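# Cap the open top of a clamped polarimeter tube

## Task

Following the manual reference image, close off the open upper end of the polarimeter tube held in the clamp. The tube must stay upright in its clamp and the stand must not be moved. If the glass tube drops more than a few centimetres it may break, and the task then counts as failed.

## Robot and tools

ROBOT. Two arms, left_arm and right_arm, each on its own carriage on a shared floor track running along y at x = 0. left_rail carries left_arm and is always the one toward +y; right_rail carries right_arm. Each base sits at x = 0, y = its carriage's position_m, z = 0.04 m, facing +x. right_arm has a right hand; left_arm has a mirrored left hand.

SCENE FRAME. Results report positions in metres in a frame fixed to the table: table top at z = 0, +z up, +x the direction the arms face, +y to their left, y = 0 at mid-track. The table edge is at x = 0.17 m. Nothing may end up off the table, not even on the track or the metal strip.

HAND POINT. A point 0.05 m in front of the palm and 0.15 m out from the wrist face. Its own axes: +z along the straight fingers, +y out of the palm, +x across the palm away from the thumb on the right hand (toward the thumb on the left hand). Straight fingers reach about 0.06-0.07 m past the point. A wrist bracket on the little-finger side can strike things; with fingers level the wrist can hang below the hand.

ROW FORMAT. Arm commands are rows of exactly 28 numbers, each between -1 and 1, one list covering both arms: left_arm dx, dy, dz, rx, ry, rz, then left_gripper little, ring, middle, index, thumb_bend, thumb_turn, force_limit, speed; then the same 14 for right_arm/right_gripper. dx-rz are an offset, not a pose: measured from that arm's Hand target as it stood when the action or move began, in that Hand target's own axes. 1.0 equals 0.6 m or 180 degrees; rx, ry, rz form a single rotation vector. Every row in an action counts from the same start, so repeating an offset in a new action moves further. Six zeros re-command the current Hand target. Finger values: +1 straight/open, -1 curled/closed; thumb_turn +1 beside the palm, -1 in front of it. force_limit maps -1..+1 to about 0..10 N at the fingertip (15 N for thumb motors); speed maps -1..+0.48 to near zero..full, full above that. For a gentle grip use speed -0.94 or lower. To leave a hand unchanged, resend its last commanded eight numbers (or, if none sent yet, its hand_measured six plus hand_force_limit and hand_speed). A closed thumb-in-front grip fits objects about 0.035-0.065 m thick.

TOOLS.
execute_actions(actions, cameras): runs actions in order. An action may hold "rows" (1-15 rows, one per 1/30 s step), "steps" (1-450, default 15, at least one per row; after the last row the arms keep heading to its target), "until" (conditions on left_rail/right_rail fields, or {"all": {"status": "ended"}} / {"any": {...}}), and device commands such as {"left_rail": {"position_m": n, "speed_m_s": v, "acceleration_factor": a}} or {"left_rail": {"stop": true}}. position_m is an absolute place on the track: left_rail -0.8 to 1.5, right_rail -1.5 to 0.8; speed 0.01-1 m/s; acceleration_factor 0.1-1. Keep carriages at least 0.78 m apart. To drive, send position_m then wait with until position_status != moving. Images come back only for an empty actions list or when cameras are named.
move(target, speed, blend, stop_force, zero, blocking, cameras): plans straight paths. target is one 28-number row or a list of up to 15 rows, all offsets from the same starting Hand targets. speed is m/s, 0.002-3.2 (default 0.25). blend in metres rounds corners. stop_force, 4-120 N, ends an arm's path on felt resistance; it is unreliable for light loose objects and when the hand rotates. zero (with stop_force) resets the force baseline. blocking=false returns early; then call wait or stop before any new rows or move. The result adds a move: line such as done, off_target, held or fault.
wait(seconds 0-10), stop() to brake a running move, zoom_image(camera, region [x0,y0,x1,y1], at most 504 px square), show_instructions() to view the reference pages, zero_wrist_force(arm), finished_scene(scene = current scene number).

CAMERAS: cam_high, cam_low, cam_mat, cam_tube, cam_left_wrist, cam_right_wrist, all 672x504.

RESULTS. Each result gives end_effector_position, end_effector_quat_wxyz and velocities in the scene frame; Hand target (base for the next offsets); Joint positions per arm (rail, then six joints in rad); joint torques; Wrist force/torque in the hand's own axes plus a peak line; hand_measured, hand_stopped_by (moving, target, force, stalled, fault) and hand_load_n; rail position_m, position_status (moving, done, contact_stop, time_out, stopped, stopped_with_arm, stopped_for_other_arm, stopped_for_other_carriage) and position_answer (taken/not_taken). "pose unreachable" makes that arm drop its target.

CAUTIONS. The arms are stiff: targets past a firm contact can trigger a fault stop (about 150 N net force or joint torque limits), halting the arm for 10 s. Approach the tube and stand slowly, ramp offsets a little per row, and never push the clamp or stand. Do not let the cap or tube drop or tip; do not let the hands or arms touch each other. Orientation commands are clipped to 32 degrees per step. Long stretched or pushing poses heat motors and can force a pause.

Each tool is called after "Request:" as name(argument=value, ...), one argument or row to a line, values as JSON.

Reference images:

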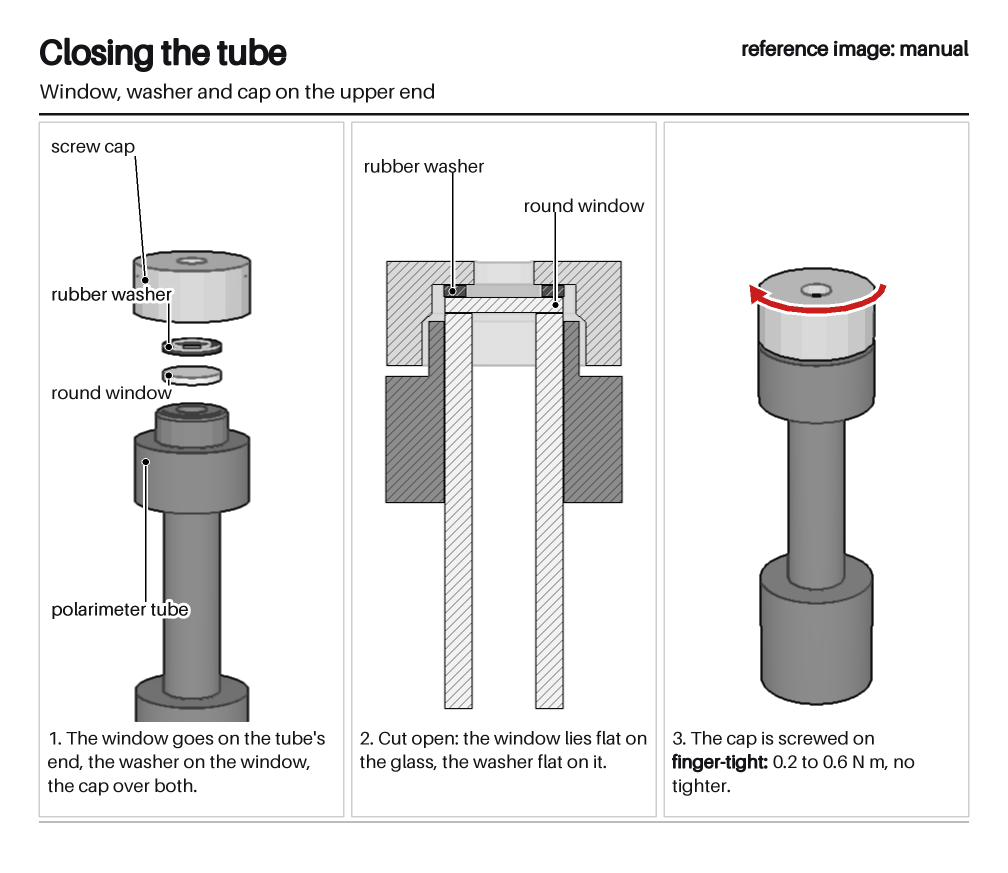

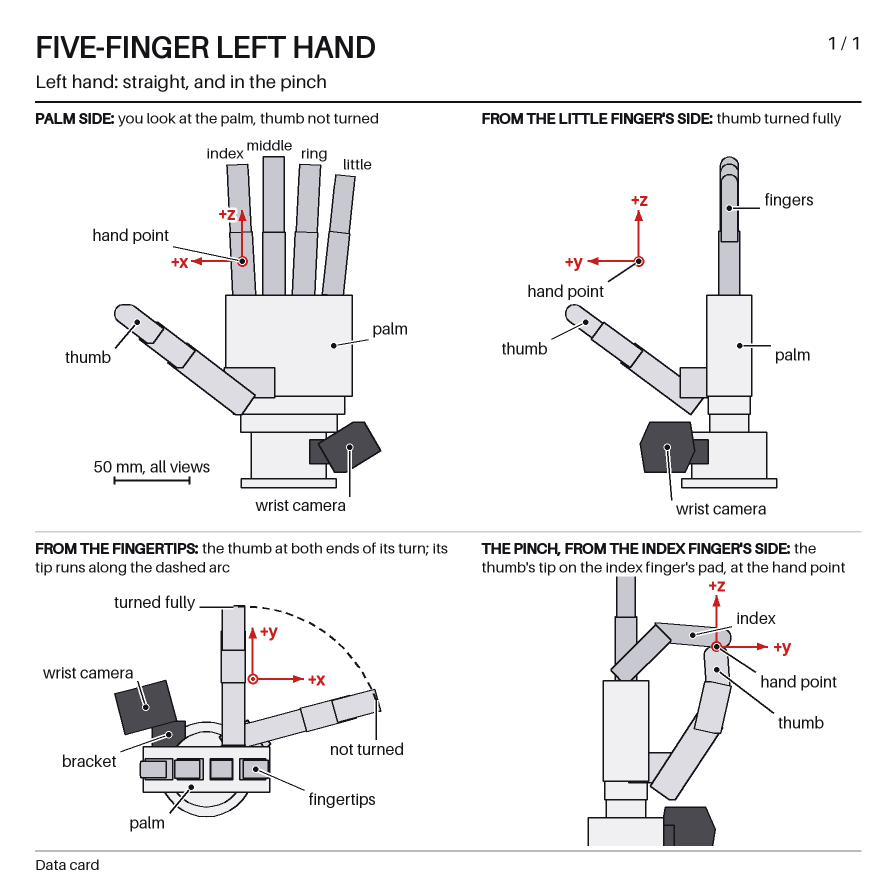

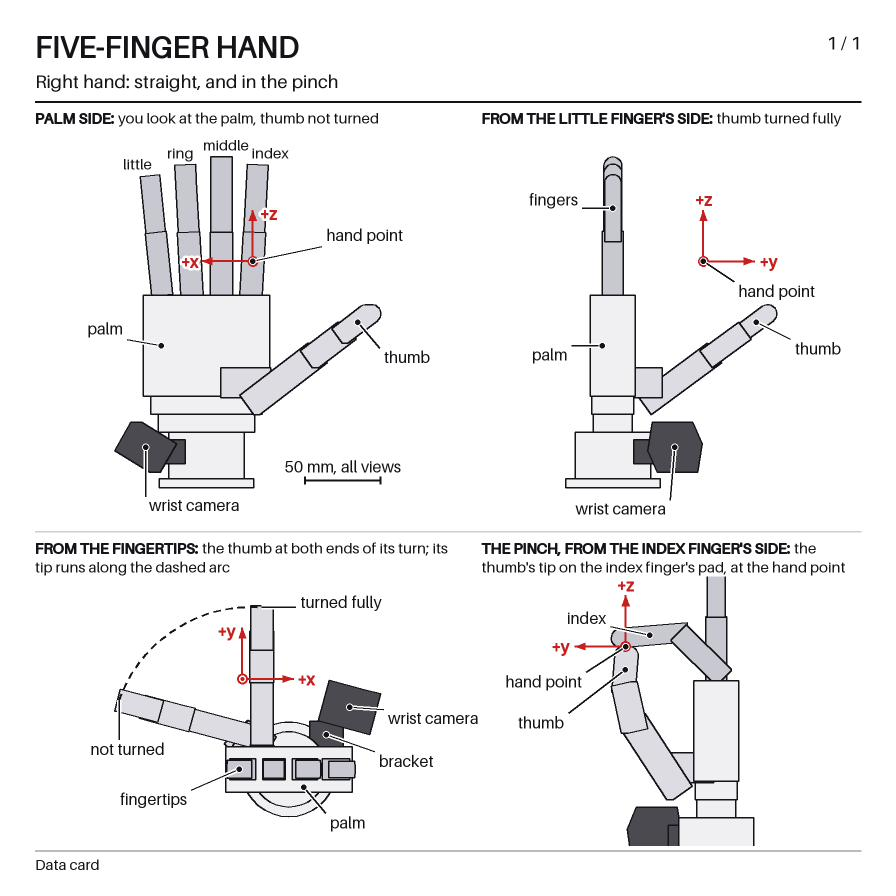

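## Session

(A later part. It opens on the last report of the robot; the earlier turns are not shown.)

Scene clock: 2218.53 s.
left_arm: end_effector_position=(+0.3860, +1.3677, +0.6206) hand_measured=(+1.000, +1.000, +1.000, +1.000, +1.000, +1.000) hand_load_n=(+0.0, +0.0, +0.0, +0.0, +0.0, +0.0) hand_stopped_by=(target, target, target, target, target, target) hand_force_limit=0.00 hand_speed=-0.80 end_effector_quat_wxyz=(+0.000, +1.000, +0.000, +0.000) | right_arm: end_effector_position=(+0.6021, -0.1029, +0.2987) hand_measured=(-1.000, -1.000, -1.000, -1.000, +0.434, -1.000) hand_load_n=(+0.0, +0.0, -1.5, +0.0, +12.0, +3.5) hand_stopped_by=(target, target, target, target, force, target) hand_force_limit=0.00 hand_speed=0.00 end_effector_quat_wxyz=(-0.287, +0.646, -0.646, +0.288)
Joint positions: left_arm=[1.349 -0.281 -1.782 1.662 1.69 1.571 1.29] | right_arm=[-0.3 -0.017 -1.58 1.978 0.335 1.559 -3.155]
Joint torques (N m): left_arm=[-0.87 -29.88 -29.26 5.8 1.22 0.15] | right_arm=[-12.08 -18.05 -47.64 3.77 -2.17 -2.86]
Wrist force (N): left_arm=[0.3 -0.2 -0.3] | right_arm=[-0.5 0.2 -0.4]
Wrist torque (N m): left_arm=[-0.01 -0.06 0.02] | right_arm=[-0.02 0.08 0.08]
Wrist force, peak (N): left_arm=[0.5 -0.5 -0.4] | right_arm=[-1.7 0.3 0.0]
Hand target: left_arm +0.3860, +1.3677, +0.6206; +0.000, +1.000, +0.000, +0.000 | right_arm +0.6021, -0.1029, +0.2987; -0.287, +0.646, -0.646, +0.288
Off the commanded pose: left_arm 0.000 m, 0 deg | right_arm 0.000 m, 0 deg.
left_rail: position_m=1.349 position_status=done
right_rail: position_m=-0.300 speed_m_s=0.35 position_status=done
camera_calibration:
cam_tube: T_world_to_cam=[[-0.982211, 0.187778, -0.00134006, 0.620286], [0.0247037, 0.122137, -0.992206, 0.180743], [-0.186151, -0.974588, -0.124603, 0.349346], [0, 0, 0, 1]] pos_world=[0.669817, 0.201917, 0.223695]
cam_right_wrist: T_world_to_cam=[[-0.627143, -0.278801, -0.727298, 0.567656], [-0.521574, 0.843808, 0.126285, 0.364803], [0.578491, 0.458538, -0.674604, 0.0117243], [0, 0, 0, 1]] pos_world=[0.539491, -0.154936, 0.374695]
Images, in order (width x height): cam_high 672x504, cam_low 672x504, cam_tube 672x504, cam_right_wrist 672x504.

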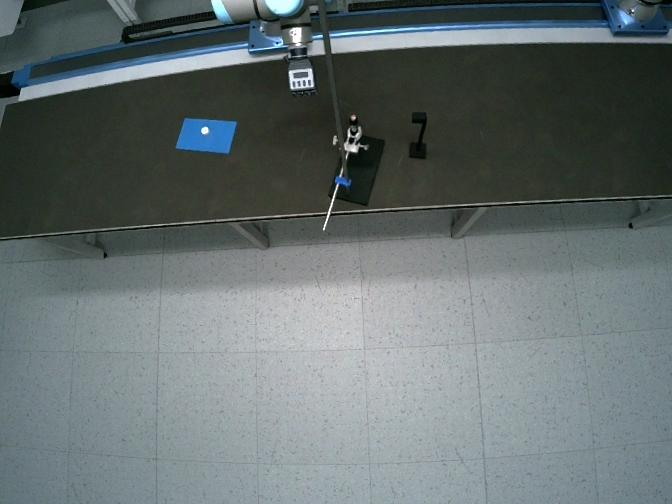

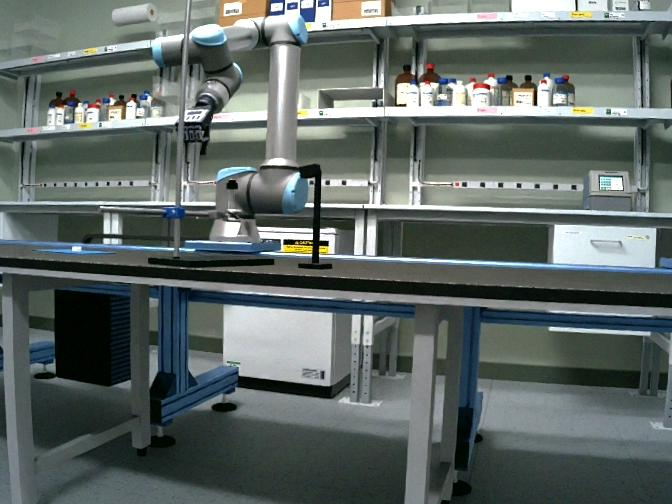

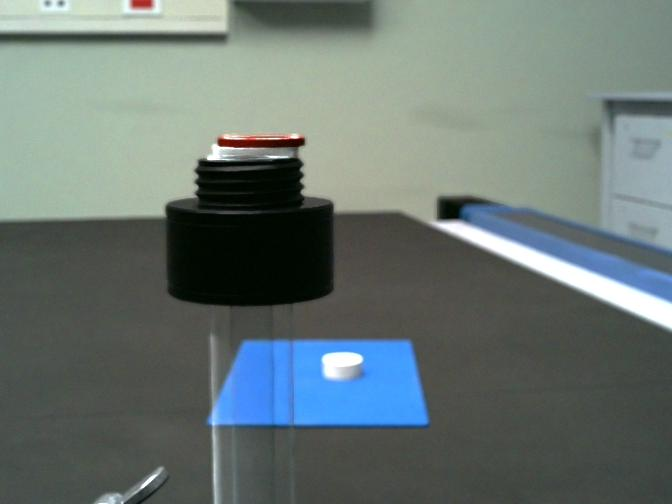

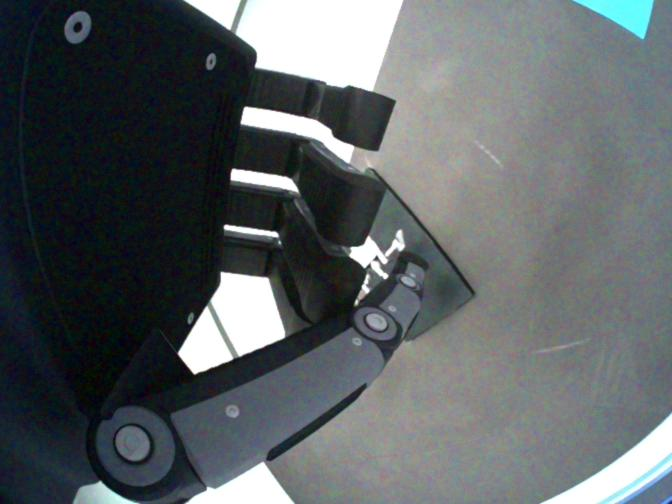

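Request:
move(
  target=[
    [0,0,0,0,0,0,1,1,1,1,1,1,0,-0.8,0,-0.1320,0.3923,0,0,0,-1,-1,-1,-1,0.6,-1,0,-0.3],
    [0,0,0,0,0,0,1,1,1,1,1,1,0,-0.8,0,-0.0638,0.4537,0,0,0,-1,-1,-1,-1,0.6,-1,0,-0.3],
  ],
  speed=[0.15,0.06],
  blend=[0.02,0],
  cameras=["cam_right_wrist","cam_high","cam_low"],
)

Scene clock: 2243.43 s.
left_arm: end_effector_position=(+0.3860, +1.3677, +0.6206) hand_measured=(+1.000, +1.000, +1.000, +1.000, +1.000, +1.000) hand_load_n=(+0.0, +0.0, +0.0, +0.0, +0.0, +0.0) hand_stopped_by=(target, target, target, target, target, target) hand_force_limit=0.00 hand_speed=-0.80 end_effector_quat_wxyz=(+0.000, +1.000, +0.000, +0.000) | right_arm: end_effector_position=(+0.8299, -0.1030, +0.1451) hand_measured=(-1.000, -1.000, -1.000, -1.000, +0.600, -1.000) hand_load_n=(+0.0, +0.0, +0.0, +0.0, +0.0, +0.0) hand_stopped_by=(target, target, target, target, target, target) hand_force_limit=0.00 hand_speed=-0.30 end_effector_quat_wxyz=(-0.287, +0.647, -0.646, +0.288)
Joint positions: left_arm=[1.349 -0.281 -1.782 1.662 1.69 1.571 1.29] | right_arm=[-0.3 -0.011 -1.112 1.69 0.156 1.563 -3.151]
Joint torques (N m): left_arm=[-1.56 -32.85 -30.42 5.54 1.7 -0.01] | right_arm=[5.97 -51.39 -28.13 -1.25 2.55 1.19]
Wrist force (N): left_arm=[0.4 0.0 -0.5] | right_arm=[-0.6 0.3 -0.5]
Wrist torque (N m): left_arm=[0.03 -0.08 0.01] | right_arm=[-0.03 0.09 -0.17]
Wrist force, peak (N): left_arm=[0.8 -0.1 -0.5] | right_arm=[-0.6 0.3 -1.5]
Hand target: left_arm +0.3860, +1.3677, +0.6206; +0.000, +1.000, +0.000, +0.000 | right_arm +0.8299, -0.1030, +0.1448; -0.287, +0.646, -0.646, +0.288
Off the commanded pose: left_arm 0.000 m, 0 deg | right_arm 0.000 m, 0 deg.
left_rail: position_m=1.349 position_status=done
right_rail: position_m=-0.300 speed_m_s=0.35 position_status=done
move: done
camera_calibration:
cam_right_wrist: T_world_to_cam=[[-0.627159, -0.278813, -0.727279, 0.598813], [-0.521525, 0.843847, 0.126229, 0.502995], [0.578518, 0.458459, -0.674634, -0.223702], [0, 0, 0, 1]] pos_world=[0.767291, -0.154936, 0.221095]
Images, in order (width x height): cam_high 672x504, cam_low 672x504, cam_right_wrist 672x504.

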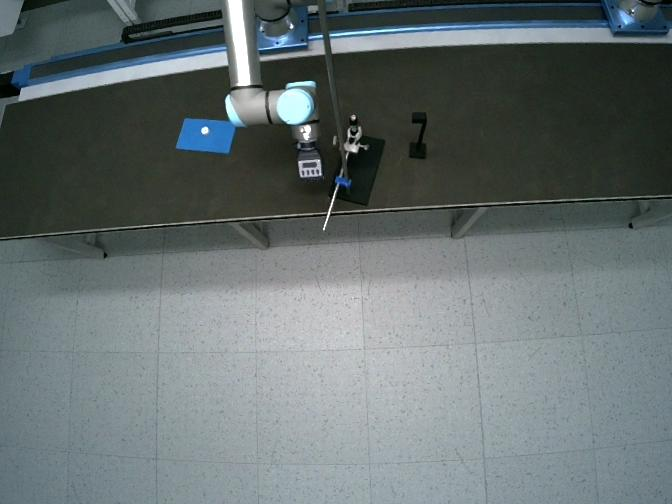

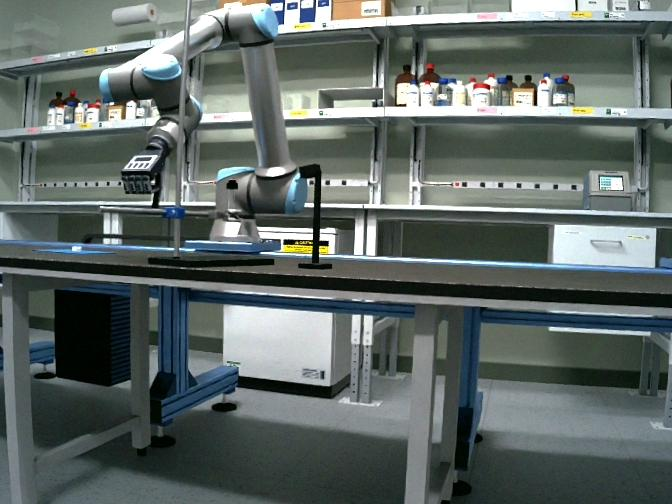

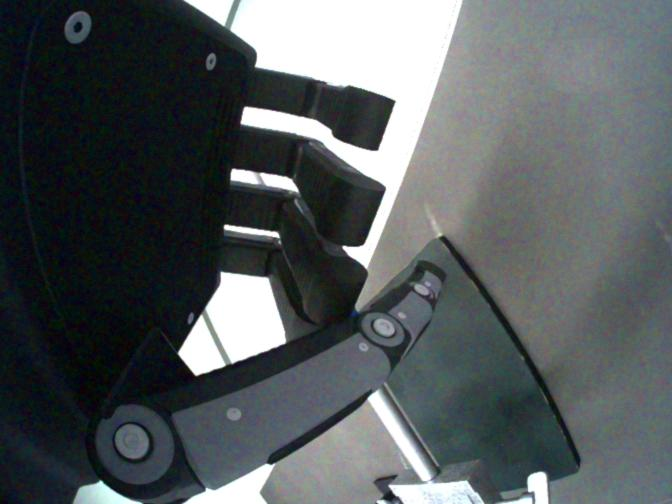

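Request:
move(
  target=[0,0,0,0,0,0,1,1,1,1,1,1,0,-0.8,-0.1167,0,0,0,0,0,-1,-1,-1,-1,0.6,-1,0,-0.3],
  speed=0.02,
  stop_force=5,
  cameras=["cam_right_wrist","cam_high","cam_low","cam_tube"],
)

Scene clock: 2253.63 s.
left_arm: end_effector_position=(+0.3860, +1.3677, +0.6206) hand_measured=(+1.000, +1.000, +1.000, +1.000, +1.000, +1.000) hand_load_n=(+0.0, +0.0, +0.0, +0.0, +0.0, +0.0) hand_stopped_by=(target, target, target, target, target, target) hand_force_limit=0.00 hand_speed=-0.80 end_effector_quat_wxyz=(+0.000, +1.000, +0.000, +0.000) | right_arm: end_effector_position=(+0.8298, -0.0376, +0.1447) hand_measured=(-1.000, -1.000, -1.000, -1.000, +0.600, -1.000) hand_load_n=(+0.5, +0.0, +0.0, +0.0, +0.0, +0.0) hand_stopped_by=(target, target, target, target, target, target) hand_force_limit=0.00 hand_speed=-0.30 end_effector_quat_wxyz=(-0.287, +0.647, -0.646, +0.288)
Joint positions: left_arm=[1.349 -0.281 -1.782 1.662 1.69 1.571 1.29] | right_arm=[-0.3 0.085 -1.085 1.648 0.172 1.634 -3.086]
Joint torques (N m): left_arm=[-0.54 -29.63 -30.32 5.73 1.4 0.31] | right_arm=[-11.77 -84.59 -27.99 -1.05 -3.21 -2.62]
Wrist force (N): left_arm=[0.2 0.3 -0.5] | right_arm=[-1.0 0.0 -0.5]
Wrist torque (N m): left_arm=[0.07 -0.05 -0.01] | right_arm=[-0.07 0.15 -0.03]
Wrist force, peak (N): left_arm=[0.6 0.2 -0.9] | right_arm=[5.8 -0.2 1.2]
Hand target: left_arm +0.3860, +1.3677, +0.6206; +0.000, +1.000, +0.000, +0.000 | right_arm +0.8298, -0.0376, +0.1448; -0.287, +0.647, -0.646, +0.288 (not the last commanded pose)
Off the commanded pose: left_arm 0.000 m, 0 deg | right_arm 0.005 m, 0 deg.
left_rail: position_m=1.349 position_status=done
right_rail: position_m=-0.300 speed_m_s=0.35 position_status=done
move: contact (right_arm)
camera_calibration:
cam_tube: T_world_to_cam=[[-0.982211, 0.187778, -0.00134006, 0.620286], [0.0247037, 0.122137, -0.992206, 0.180743], [-0.186151, -0.974588, -0.124603, 0.349346], [0, 0, 0, 1]] pos_world=[0.669817, 0.201917, 0.223695]
cam_right_wrist: T_world_to_cam=[[-0.627068, -0.278819, -0.727355, 0.616713], [-0.521619, 0.843786, 0.126248, 0.447856], [0.578532, 0.458569, -0.674549, -0.253848], [0, 0, 0, 1]] pos_world=[0.767191, -0.0895364, 0.220795]
Images, in order (width x height): cam_high 672x504, cam_low 672x504, cam_tube 672x504, cam_right_wrist 672x504.

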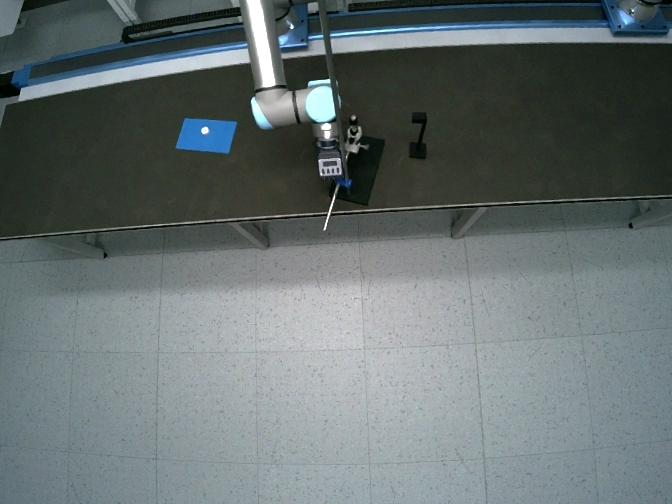

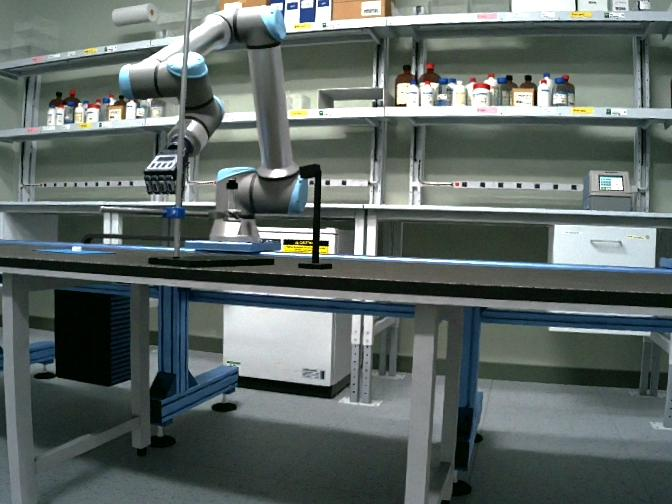

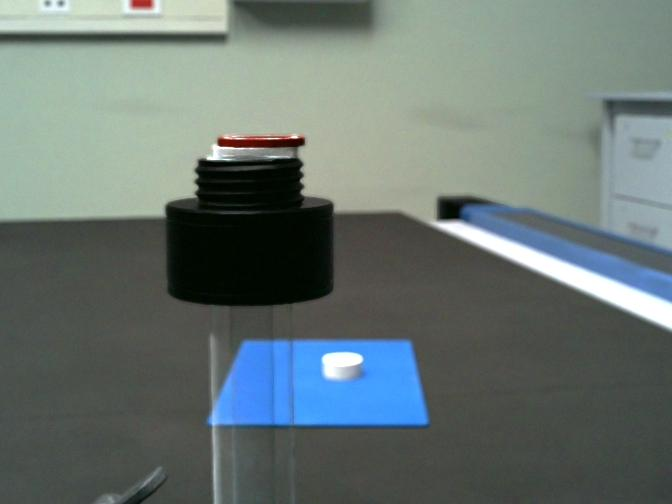

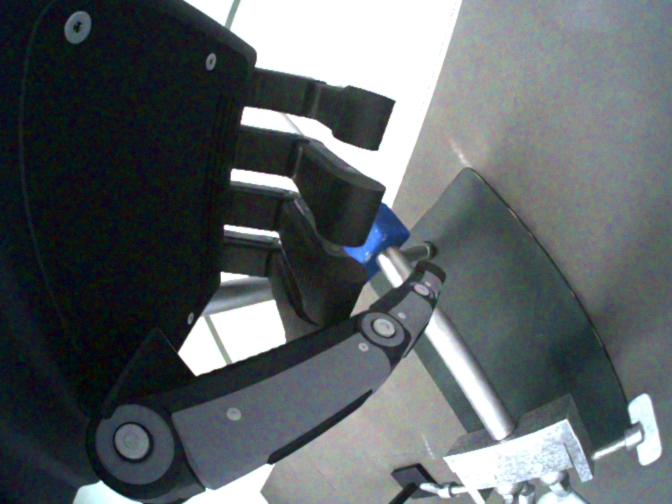

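Request:
move(
  target=[0,0,0,0,0,0,1,1,1,1,1,1,0,-0.8,-0.0227,0,0,0,0,0,-1,-1,-1,-1,0.6,-1,0,-0.3],
  speed=0.01,
  stop_force=25,
  cameras=["cam_high","cam_low","cam_tube"],
)

Request:
zoom_image(
  camera="cam_high",
  region=[310, 100, 450, 240],
)

Request:
zoom_image(
  camera="cam_low",
  region=[130, 150, 290, 280],
)

Scene clock: 2262.53 s.
left_arm: end_effector_position=(+0.3860, +1.3677, +0.6206) hand_measured=(+1.000, +1.000, +1.000, +1.000, +1.000, +1.000) hand_load_n=(+0.0, +0.0, +0.0, +0.0, +0.0, +0.0) hand_stopped_by=(target, target, target, target, target, target) hand_force_limit=0.00 hand_speed=-0.80 end_effector_quat_wxyz=(+0.000, +1.000, +0.000, +0.000) | right_arm: end_effector_position=(+0.8298, -0.0239, +0.1447) hand_measured=(-1.000, -1.000, -1.000, -1.000, +0.600, -1.000) hand_load_n=(+0.0, +0.0, +0.0, +0.5, +0.0, +0.0) hand_stopped_by=(target, target, target, target, target, target) hand_force_limit=0.00 hand_speed=-0.30 end_effector_quat_wxyz=(-0.287, +0.647, -0.646, +0.288)
Joint positions: left_arm=[1.349 -0.281 -1.782 1.662 1.69 1.571 1.29] | right_arm=[-0.3 0.104 -1.078 1.638 0.177 1.649 -3.073]
Joint torques (N m): left_arm=[0.59 -29.38 -30.92 6.08 1.2 0.15] | right_arm=[21.71 -54.68 -47.4 4.53 2.18 2.7]
Wrist force (N): left_arm=[0.3 -0.2 -0.5] | right_arm=[6.3 -1.4 0.0]
Wrist torque (N m): left_arm=[-0.01 -0.06 0.02] | right_arm=[-0.14 -0.10 0.32]
Wrist force, peak (N): left_arm=[0.8 0.2 -0.7] | right_arm=[7.2 1.1 -1.5]
Hand target: left_arm +0.3860, +1.3677, +0.6206; +0.000, +1.000, +0.000, +0.000 | right_arm +0.8298, -0.0239, +0.1447; -0.287, +0.647, -0.646, +0.288
Off the commanded pose: left_arm 0.000 m, 0 deg | right_arm 0.000 m, 0 deg.
left_rail: position_m=1.349 position_status=done
right_rail: position_m=-0.300 speed_m_s=0.35 position_status=done
move: done
camera_calibration:
cam_tube: T_world_to_cam=[[-0.982211, 0.187778, -0.00134006, 0.620286], [0.0247037, 0.122137, -0.992206, 0.180743], [-0.186151, -0.974588, -0.124603, 0.349346], [0, 0, 0, 1]] pos_world=[0.669817, 0.201917, 0.223695]
Images, in order (width x height): cam_high 672x504, cam_low 672x504, cam_tube 672x504.

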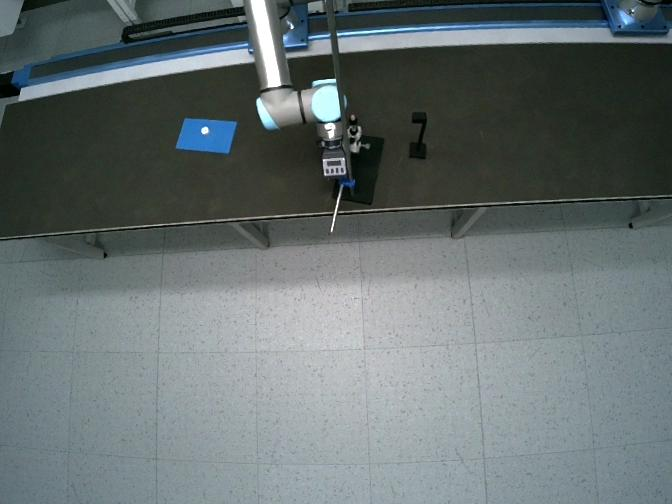

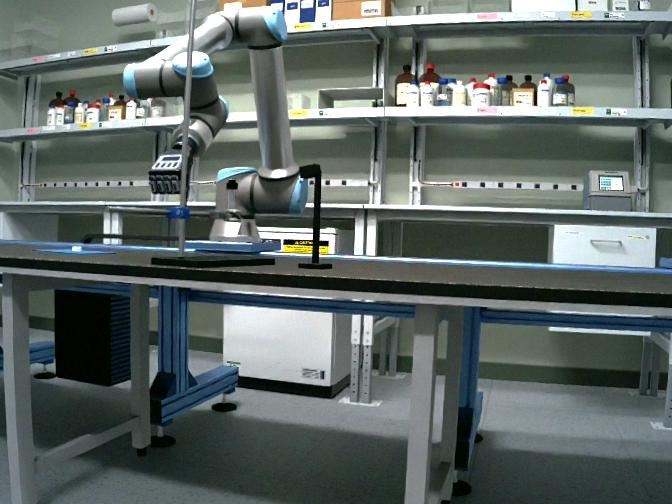

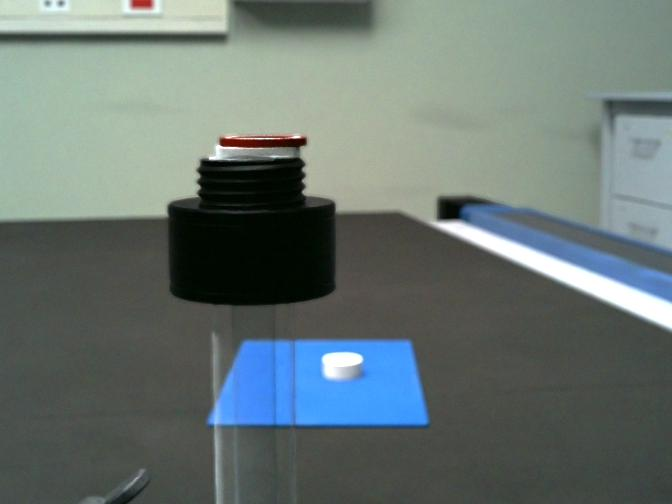

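Scaled by 3.600 from the camera's 672x504 image, which has a finer 960x720 frame.

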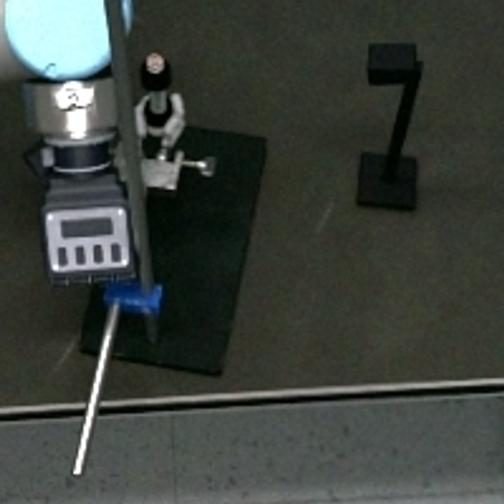

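Scaled by 3.150 from the camera's 672x504 image, which has a finer 960x720 frame.

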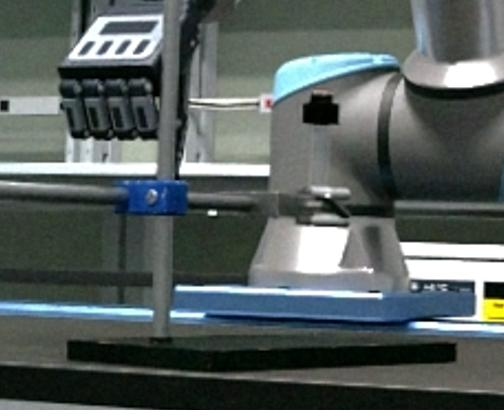

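Request:
move(
  target=[0,0,0,0,0,0,1,1,1,1,1,1,0,-0.8,-0.0100,0,0,0,0,0,-1,-1,-1,-1,0.6,-1,0,-0.3],
  speed=0.01,
  stop_force=25,
  cameras=["cam_high","cam_low","cam_tube"],
)

Request:
zoom_image(
  camera="cam_high",
  region=[310, 100, 450, 240],
)

Request:
zoom_image(
  camera="cam_low",
  region=[130, 150, 290, 280],
)

Scene clock: 2274.00 s.
left_arm: end_effector_position=(+0.3860, +1.3677, +0.6206) hand_measured=(+1.000, +1.000, +1.000, +1.000, +1.000, +1.000) hand_load_n=(+0.0, +0.0, +0.0, +0.0, +0.0, +0.0) hand_stopped_by=(target, target, target, target, target, target) hand_force_limit=0.00 hand_speed=-0.80 end_effector_quat_wxyz=(+0.000, +1.000, +0.000, +0.000) | right_arm: end_effector_position=(+0.8298, -0.0179, +0.1447) hand_measured=(-1.000, -1.000, -1.000, -1.000, +0.600, -1.000) hand_load_n=(+0.0, +0.0, +0.0, +0.0, +0.0, +0.0) hand_stopped_by=(target, target, target, target, target, target) hand_force_limit=0.00 hand_speed=-0.30 end_effector_quat_wxyz=(-0.287, +0.647, -0.646, +0.288)
Joint positions: left_arm=[1.349 -0.281 -1.782 1.662 1.69 1.571 1.29] | right_arm=[-0.3 0.113 -1.075 1.633 0.179 1.655 -3.067]
Joint torques (N m): left_arm=[0.93 -32.68 -31.6 6.04 1.83 0.6] | right_arm=[21 -52.37 -47.9 4.33 2.68 2.48]
Wrist force (N): left_arm=[0.4 -0.1 -0.2] | right_arm=[6.4 -1.6 0.4]
Wrist torque (N m): left_arm=[-0.01 -0.08 0.02] | right_arm=[-0.19 -0.13 0.32]
Wrist force, peak (N): left_arm=[0.9 -0.1 -0.4] | right_arm=[6.8 -1.8 0.0]
Hand target: left_arm +0.3860, +1.3677, +0.6206; +0.000, +1.000, +0.000, +0.000 | right_arm +0.8298, -0.0179, +0.1447; -0.287, +0.647, -0.646, +0.288
Off the commanded pose: left_arm 0.000 m, 0 deg | right_arm 0.000 m, 0 deg.
left_rail: position_m=1.349 position_status=done
right_rail: position_m=-0.300 speed_m_s=0.35 position_status=done
move: done
camera_calibration:
cam_tube: T_world_to_cam=[[-0.982211, 0.187778, -0.00134006, 0.620286], [0.0247037, 0.122137, -0.992206, 0.180743], [-0.186151, -0.974588, -0.124603, 0.349346], [0, 0, 0, 1]] pos_world=[0.669817, 0.201917, 0.223695]
Images, in order (width x height): cam_high 672x504, cam_low 672x504, cam_tube 672x504.

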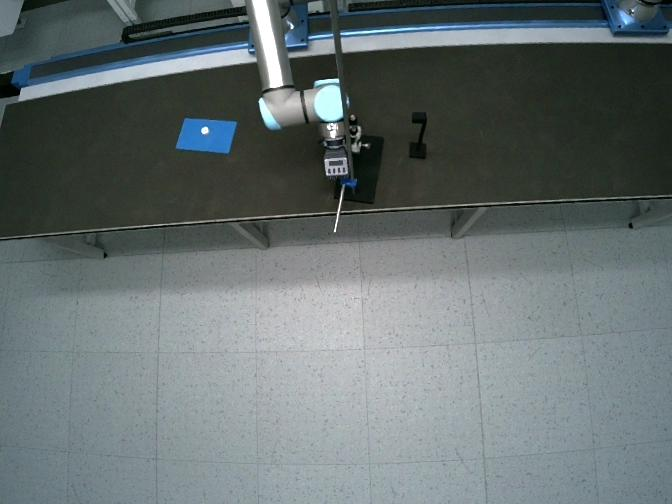

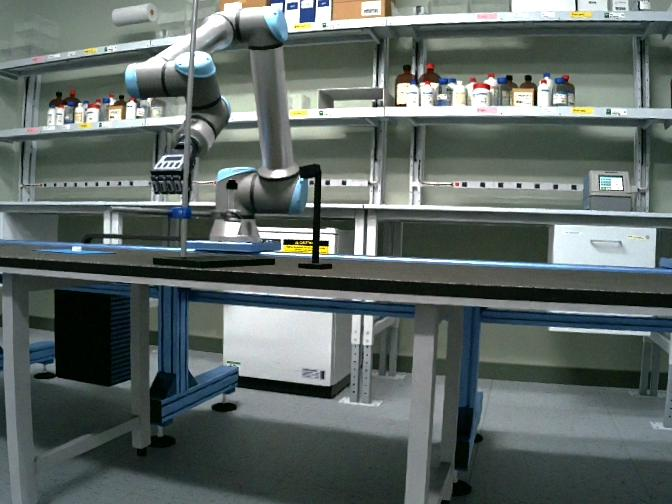

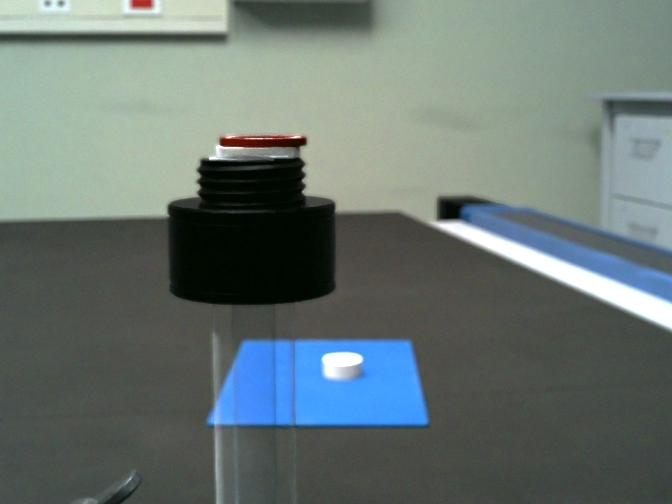

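Scaled by 3.600 from the camera's 672x504 image, which has a finer 960x720 frame.

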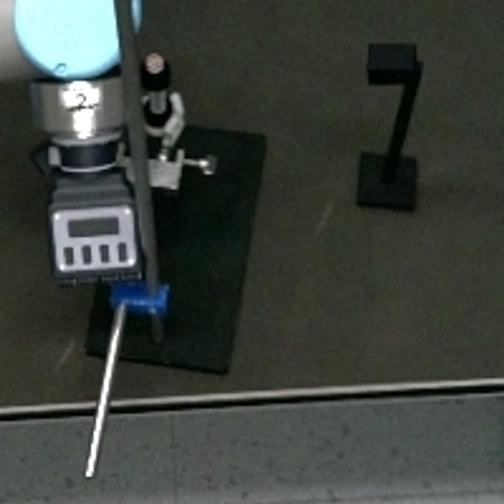

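Scaled by 3.150 from the camera's 672x504 image, which has a finer 960x720 frame.

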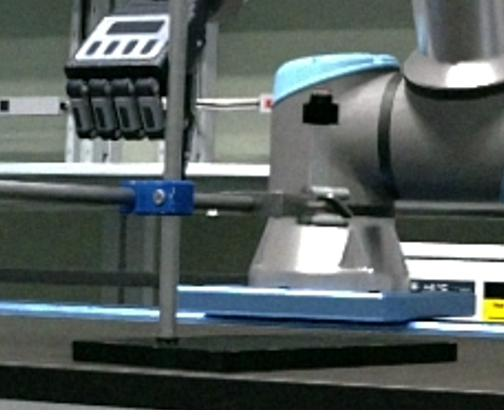

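Request:
move(
  target=[
    [0,0,0,0,0,0,1,1,1,1,1,1,0,-0.8,0.1333,0,0,0,0,0,-1,-1,-1,-1,0.6,-1,0,-0.3],
    [0,0,0,0,0,0,1,1,1,1,1,1,0,-0.8,0.2833,-0.1,-0.08,0,0,0,-1,-1,-1,-1,0.6,-1,0,-0.3],
  ],
  speed=[0.08,0.15],
  blend=[0.01,0],
)

Scene clock: 2312.40 s.
left_arm: end_effector_position=(+0.3860, +1.3677, +0.6206) hand_measured=(+1.000, +1.000, +1.000, +1.000, +1.000, +1.000) hand_load_n=(+0.0, +0.0, +0.0, +0.0, -0.5, +0.0) hand_stopped_by=(target, target, target, target, target, target) hand_force_limit=0.00 hand_speed=-0.80 end_effector_quat_wxyz=(+0.000, +1.000, +0.000, +0.000) | right_arm: end_effector_position=(+0.8344, -0.1876, +0.2215) hand_measured=(-1.000, -1.000, -1.000, -1.000, +0.600, -1.000) hand_load_n=(+0.0, +0.0, +0.0, +0.0, +0.0, +0.0) hand_stopped_by=(target, target, target, target, target, target) hand_force_limit=0.00 hand_speed=-0.30 end_effector_quat_wxyz=(-0.287, +0.646, -0.646, +0.288)
Joint positions: left_arm=[1.349 -0.281 -1.782 1.662 1.69 1.571 1.29] | right_arm=[-0.3 -0.138 -1.189 1.653 0.275 1.469 -3.236]
Joint torques (N m): left_arm=[0.79 -30.49 -31.93 5.88 1.53 0.23] | right_arm=[-13.23 -78.1 -50.53 4.18 -3.42 -2.58]
Wrist force (N): left_arm=[0.4 0.0 -0.2] | right_arm=[-1.0 -0.2 -0.2]
Wrist torque (N m): left_arm=[0.01 -0.06 0.01] | right_arm=[-0.13 0.14 0.04]
Wrist force, peak (N): left_arm=[0.6 -0.4 -0.7] | right_arm=[6.7 -1.2 0.2]
Hand target: left_arm +0.3860, +1.3677, +0.6206; +0.000, +1.000, +0.000, +0.000 | right_arm +0.8345, -0.1878, +0.2217; -0.287, +0.647, -0.646, +0.288
Off the commanded pose: left_arm 0.000 m, 0 deg | right_arm 0.000 m, 0 deg.
left_rail: position_m=1.349 position_status=done
right_rail: position_m=-0.300 speed_m_s=0.35 position_status=done
move: done

Request:
move(
  target=[
    [0,0,0,0,0,0,1,1,1,1,1,1,0,-0.8,-0.0100,-0.0318,0.0353,0,-0.1239,-0.1115,-1,-1,-1,-1,0.6,-1,0,-0.3],
    [0,0,0,0,0,0,1,1,1,1,1,1,0,-0.8,-0.0200,-0.0635,0.0706,0,-0.2478,-0.2230,-1,-1,-1,-1,0.6,-1,0,-0.3],
    [0,0,0,0,0,0,1,1,1,1,1,1,0,-0.8,-0.0297,-0.0953,0.1059,0,-0.3717,-0.3344,-1,-1,-1,-1,0.6,-1,0,-0.3],
  ],
  speed=0.25,
  blend=[0.01,0.01,0],
  cameras=["cam_high","cam_low","cam_right_wrist"],
)

Scene clock: 2322.90 s.
left_arm: end_effector_position=(+0.3860, +1.3677, +0.6206) hand_measured=(+1.000, +1.000, +1.000, +1.000, +1.000, +1.000) hand_load_n=(+0.0, +0.0, +0.0, +0.0, +0.0, +0.0) hand_stopped_by=(target, target, target, target, target, target) hand_force_limit=0.00 hand_speed=-0.80 end_effector_quat_wxyz=(+0.000, +1.000, +0.000, +0.000) | right_arm: end_effector_position=(+0.9199, -0.1699, +0.2216) hand_measured=(-1.000, -1.000, -1.000, -1.000, +0.600, -1.000) hand_load_n=(+0.0, +0.0, +0.0, +0.0, +0.0, +0.0) hand_stopped_by=(target, target, target, target, target, target) hand_force_limit=0.00 hand_speed=-0.30 end_effector_quat_wxyz=(-0.406, +0.914, +0.000, -0.001)
Joint positions: left_arm=[1.349 -0.281 -1.782 1.662 1.69 1.571 1.29] | right_arm=[-0.3 -0.213 -0.611 0.885 1.529 0.759 -5.026]
Joint torques (N m): left_arm=[-0.82 -32.01 -30.07 5.77 1.66 0.19] | right_arm=[15.4 -79.9 -49.37 7.37 2.89 -3.16]
Wrist force (N): left_arm=[0.0 -0.2 -0.1] | right_arm=[-1.1 0.3 -0.3]
Wrist torque (N m): left_arm=[-0.03 -0.01 -0.01] | right_arm=[-0.04 0.13 0.06]
Wrist force, peak (N): left_arm=[0.7 0.1 -0.6] | right_arm=[-1.3 0.0 -1.3]
Hand target: left_arm +0.3860, +1.3677, +0.6206; +0.000, +1.000, +0.000, +0.000 | right_arm +0.9199, -0.1699, +0.2216; -0.406, +0.914, +0.000, -0.001
Off the commanded pose: left_arm 0.000 m, 0 deg | right_arm 0.000 m, 0 deg.
left_rail: position_m=1.349 position_status=done
right_rail: position_m=-0.300 speed_m_s=0.35 position_status=done
move: done
camera_calibration:
cam_right_wrist: T_world_to_cam=[[0.276781, -0.627458, -0.727798, -0.198434], [-0.843633, -0.521294, 0.128591, 0.660662], [-0.460082, 0.578403, -0.673628, 0.782152], [0, 0, 0, 1]] pos_world=[0.972133, -0.232509, 0.297505]
Images, in order (width x height): cam_high 672x504, cam_low 672x504, cam_right_wrist 672x504.

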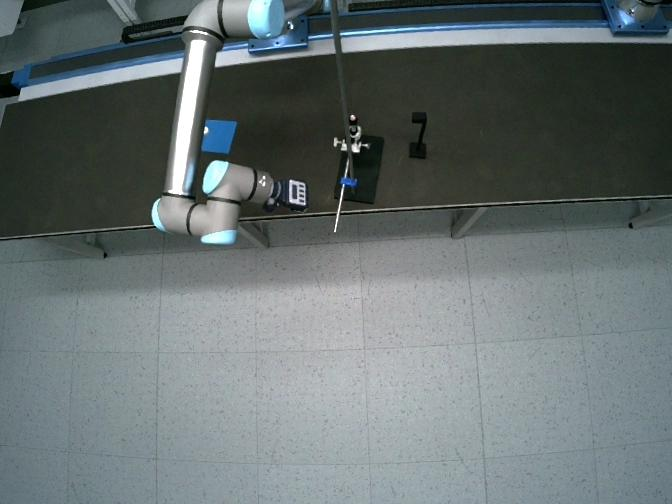

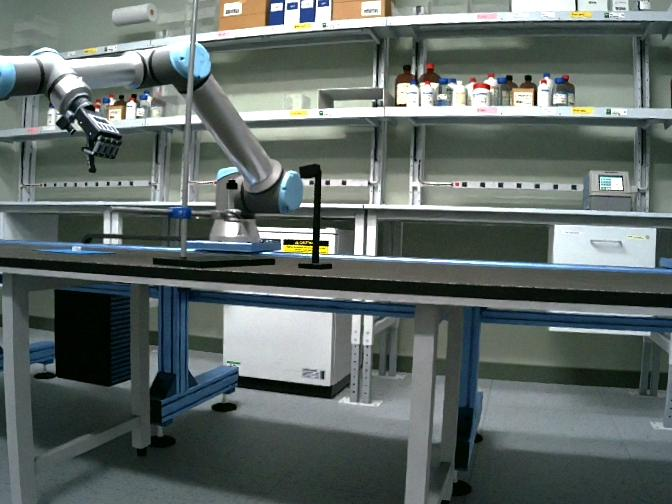

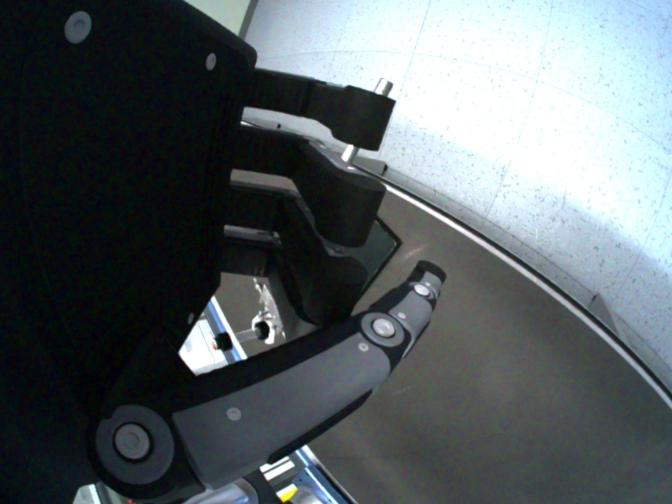

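Request:
move(
  target=[
    [0,0,0,0,0,0,1,1,1,1,1,1,0,-0.8,0,-0.1021,0.2668,0,0,0,-1,-1,-1,-1,0.6,-1,0,-0.3],
    [0,0,0,0,0,0,1,1,1,1,1,1,0,-0.8,-0.0700,-0.1021,0.2668,0,0,0,-1,-1,-1,-1,0.6,-1,0,-0.3],
  ],
  speed=[0.12,0.05],
)

Request:
move(
  target=[0,0,0,0,0,0,1,1,1,1,1,1,0,-0.8,-0.0667,0,0,0,0,0,-1,-1,-1,-1,0.6,-1,0,-0.3],
  speed=0.015,
  stop_force=5,
  cameras=["cam_high","cam_low","cam_tube","cam_right_wrist"],
)

Scene clock: 2338.17 s.
left_arm: end_effector_position=(+0.3860, +1.3677, +0.6206) hand_measured=(+1.000, +1.000, +1.000, +1.000, +1.000, +1.000) hand_load_n=(+0.0, +0.0, +0.0, +0.0, +0.0, +0.0) hand_stopped_by=(target, target, target, target, target, target) hand_force_limit=0.00 hand_speed=-0.80 end_effector_quat_wxyz=(+0.000, +1.000, +0.000, +0.000) | right_arm: end_effector_position=(+0.8778, -0.0101, +0.1598) hand_measured=(-1.000, -1.000, -1.000, -1.000, +0.600, -1.000) hand_load_n=(+0.5, +0.0, +0.0, +0.0, +0.0, +0.0) hand_stopped_by=(target, target, target, target, target, target) hand_force_limit=0.00 hand_speed=-0.30 end_effector_quat_wxyz=(-0.406, +0.914, +0.000, -0.001)
Joint positions: left_arm=[1.349 -0.281 -1.782 1.662 1.69 1.571 1.29] | right_arm=[-0.3 -0.047 -0.643 1.021 1.246 0.735 -4.783]
Joint torques (N m): left_arm=[1.94 -31.47 -30.38 6.14 1.4 0.26] | right_arm=[-14.39 -110.61 -29.01 1.61 -1.63 1.21]
Wrist force (N): left_arm=[0.6 -0.2 -0.2] | right_arm=[-0.7 0.0 0.1]
Wrist torque (N m): left_arm=[-0.01 -0.10 0.04] | right_arm=[-0.11 0.08 0.04]
Wrist force, peak (N): left_arm=[0.5 0.2 -0.7] | right_arm=[-1.3 1.0 -1.1]
Hand target: left_arm +0.3860, +1.3677, +0.6206; +0.000, +1.000, +0.000, +0.000 | right_arm +0.8778, -0.0101, +0.1599; -0.406, +0.914, +0.000, -0.001
Off the commanded pose: left_arm 0.000 m, 0 deg | right_arm 0.000 m, 0 deg.
left_rail: position_m=1.349 position_status=done
right_rail: position_m=-0.300 speed_m_s=0.35 position_status=done
move: done

Scene clock: 2340.10 s.
left_arm: end_effector_position=(+0.3860, +1.3677, +0.6206) hand_measured=(+1.000, +1.000, +1.000, +1.000, +1.000, +1.000) hand_load_n=(+0.0, +0.0, +0.0, +0.0, -0.5, +0.0) hand_stopped_by=(target, target, target, target, target, target) hand_force_limit=0.00 hand_speed=-0.80 end_effector_quat_wxyz=(+0.000, +1.000, +0.000, +0.000) | right_arm: end_effector_position=(+0.8667, -0.0101, +0.1599) hand_measured=(-1.000, -1.000, -1.000, -1.000, +0.600, -1.000) hand_load_n=(+0.0, +0.0, +0.0, +0.0, +0.0, +0.0) hand_stopped_by=(target, target, target, target, target, target) hand_force_limit=0.00 hand_speed=-0.30 end_effector_quat_wxyz=(-0.406, +0.914, +0.000, -0.001)
Joint positions: left_arm=[1.349 -0.281 -1.782 1.662 1.69 1.571 1.29] | right_arm=[-0.3 -0.047 -0.663 1.059 1.229 0.735 -4.784]
Joint torques (N m): left_arm=[1.61 -31.53 -30.63 6.02 1.13 -0.1] | right_arm=[10.76 -78.56 -47.96 7.39 -4.01 0.29]
Wrist force (N): left_arm=[0.3 -0.4 -0.5] | right_arm=[-0.9 0.2 -0.3]
Wrist torque (N m): left_arm=[-0.03 -0.07 0.02] | right_arm=[-0.07 0.13 0.03]
Wrist force, peak (N): left_arm=[0.8 -0.1 -0.2] | right_arm=[10.7 1.2 1.2]
Hand target: left_arm +0.3860, +1.3677, +0.6206; +0.000, +1.000, +0.000, +0.000 | right_arm +0.8667, -0.0101, +0.1599; -0.406, +0.914, +0.000, -0.001 (not the last commanded pose)
Off the commanded pose: left_arm 0.000 m, 0 deg | right_arm 0.029 m, 0 deg.
left_rail: position_m=1.349 position_status=done
right_rail: position_m=-0.300 speed_m_s=0.35 position_status=done
move: contact (right_arm)
camera_calibration:
cam_tube: T_world_to_cam=[[-0.982211, 0.187778, -0.00134006, 0.620286], [0.0247037, 0.122137, -0.992206, 0.180743], [-0.186151, -0.974588, -0.124603, 0.349346], [0, 0, 0, 1]] pos_world=[0.669817, 0.201917, 0.223695]
cam_right_wrist: T_world_to_cam=[[0.27687, -0.627346, -0.72786, -0.128406], [-0.843487, -0.521517, 0.128644, 0.706855], [-0.460295, 0.578323, -0.673551, 0.623858], [0, 0, 0, 1]] pos_world=[0.918934, -0.0727094, 0.235806]
Images, in order (width x height): cam_high 672x504, cam_low 672x504, cam_tube 672x504, cam_right_wrist 672x504.

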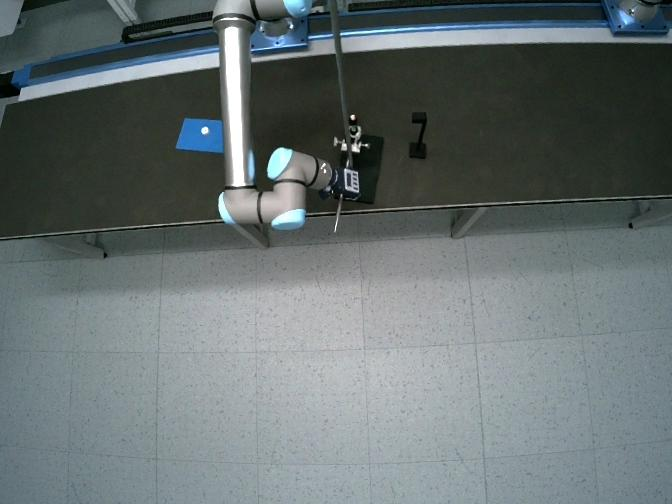

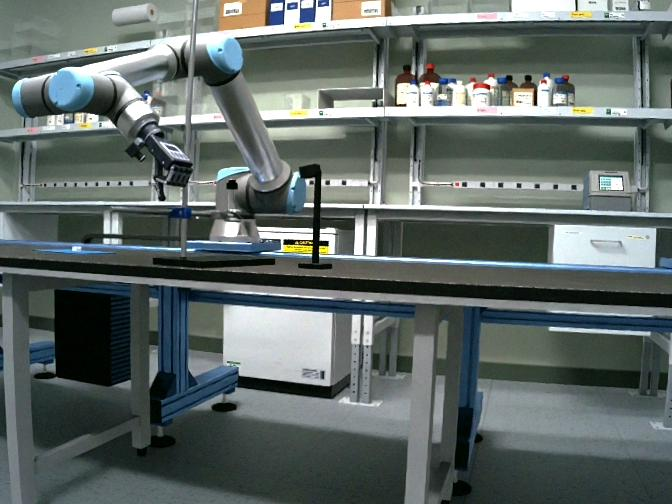

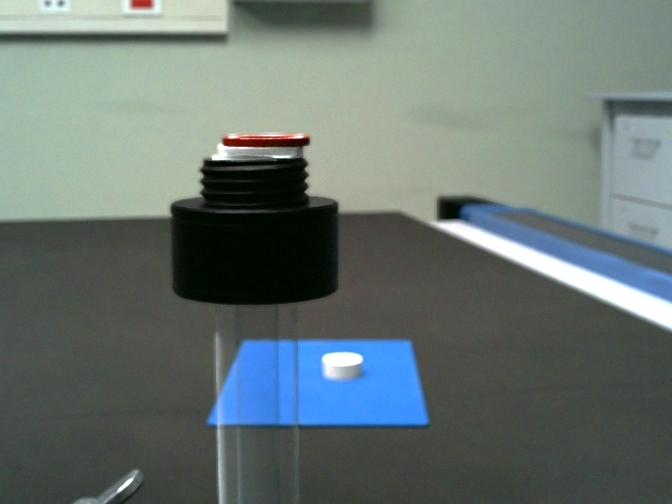

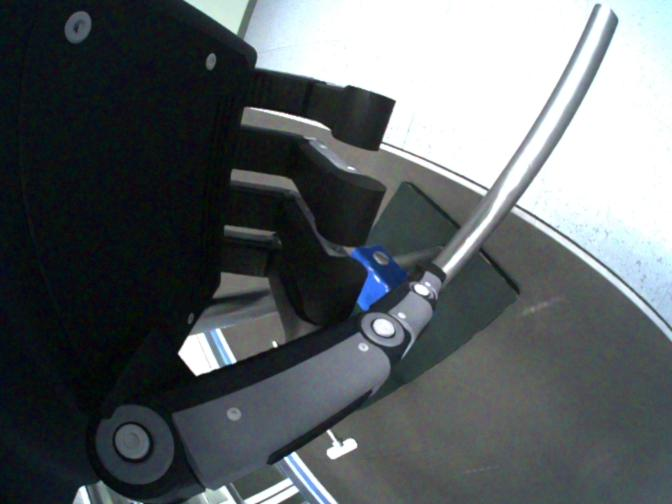

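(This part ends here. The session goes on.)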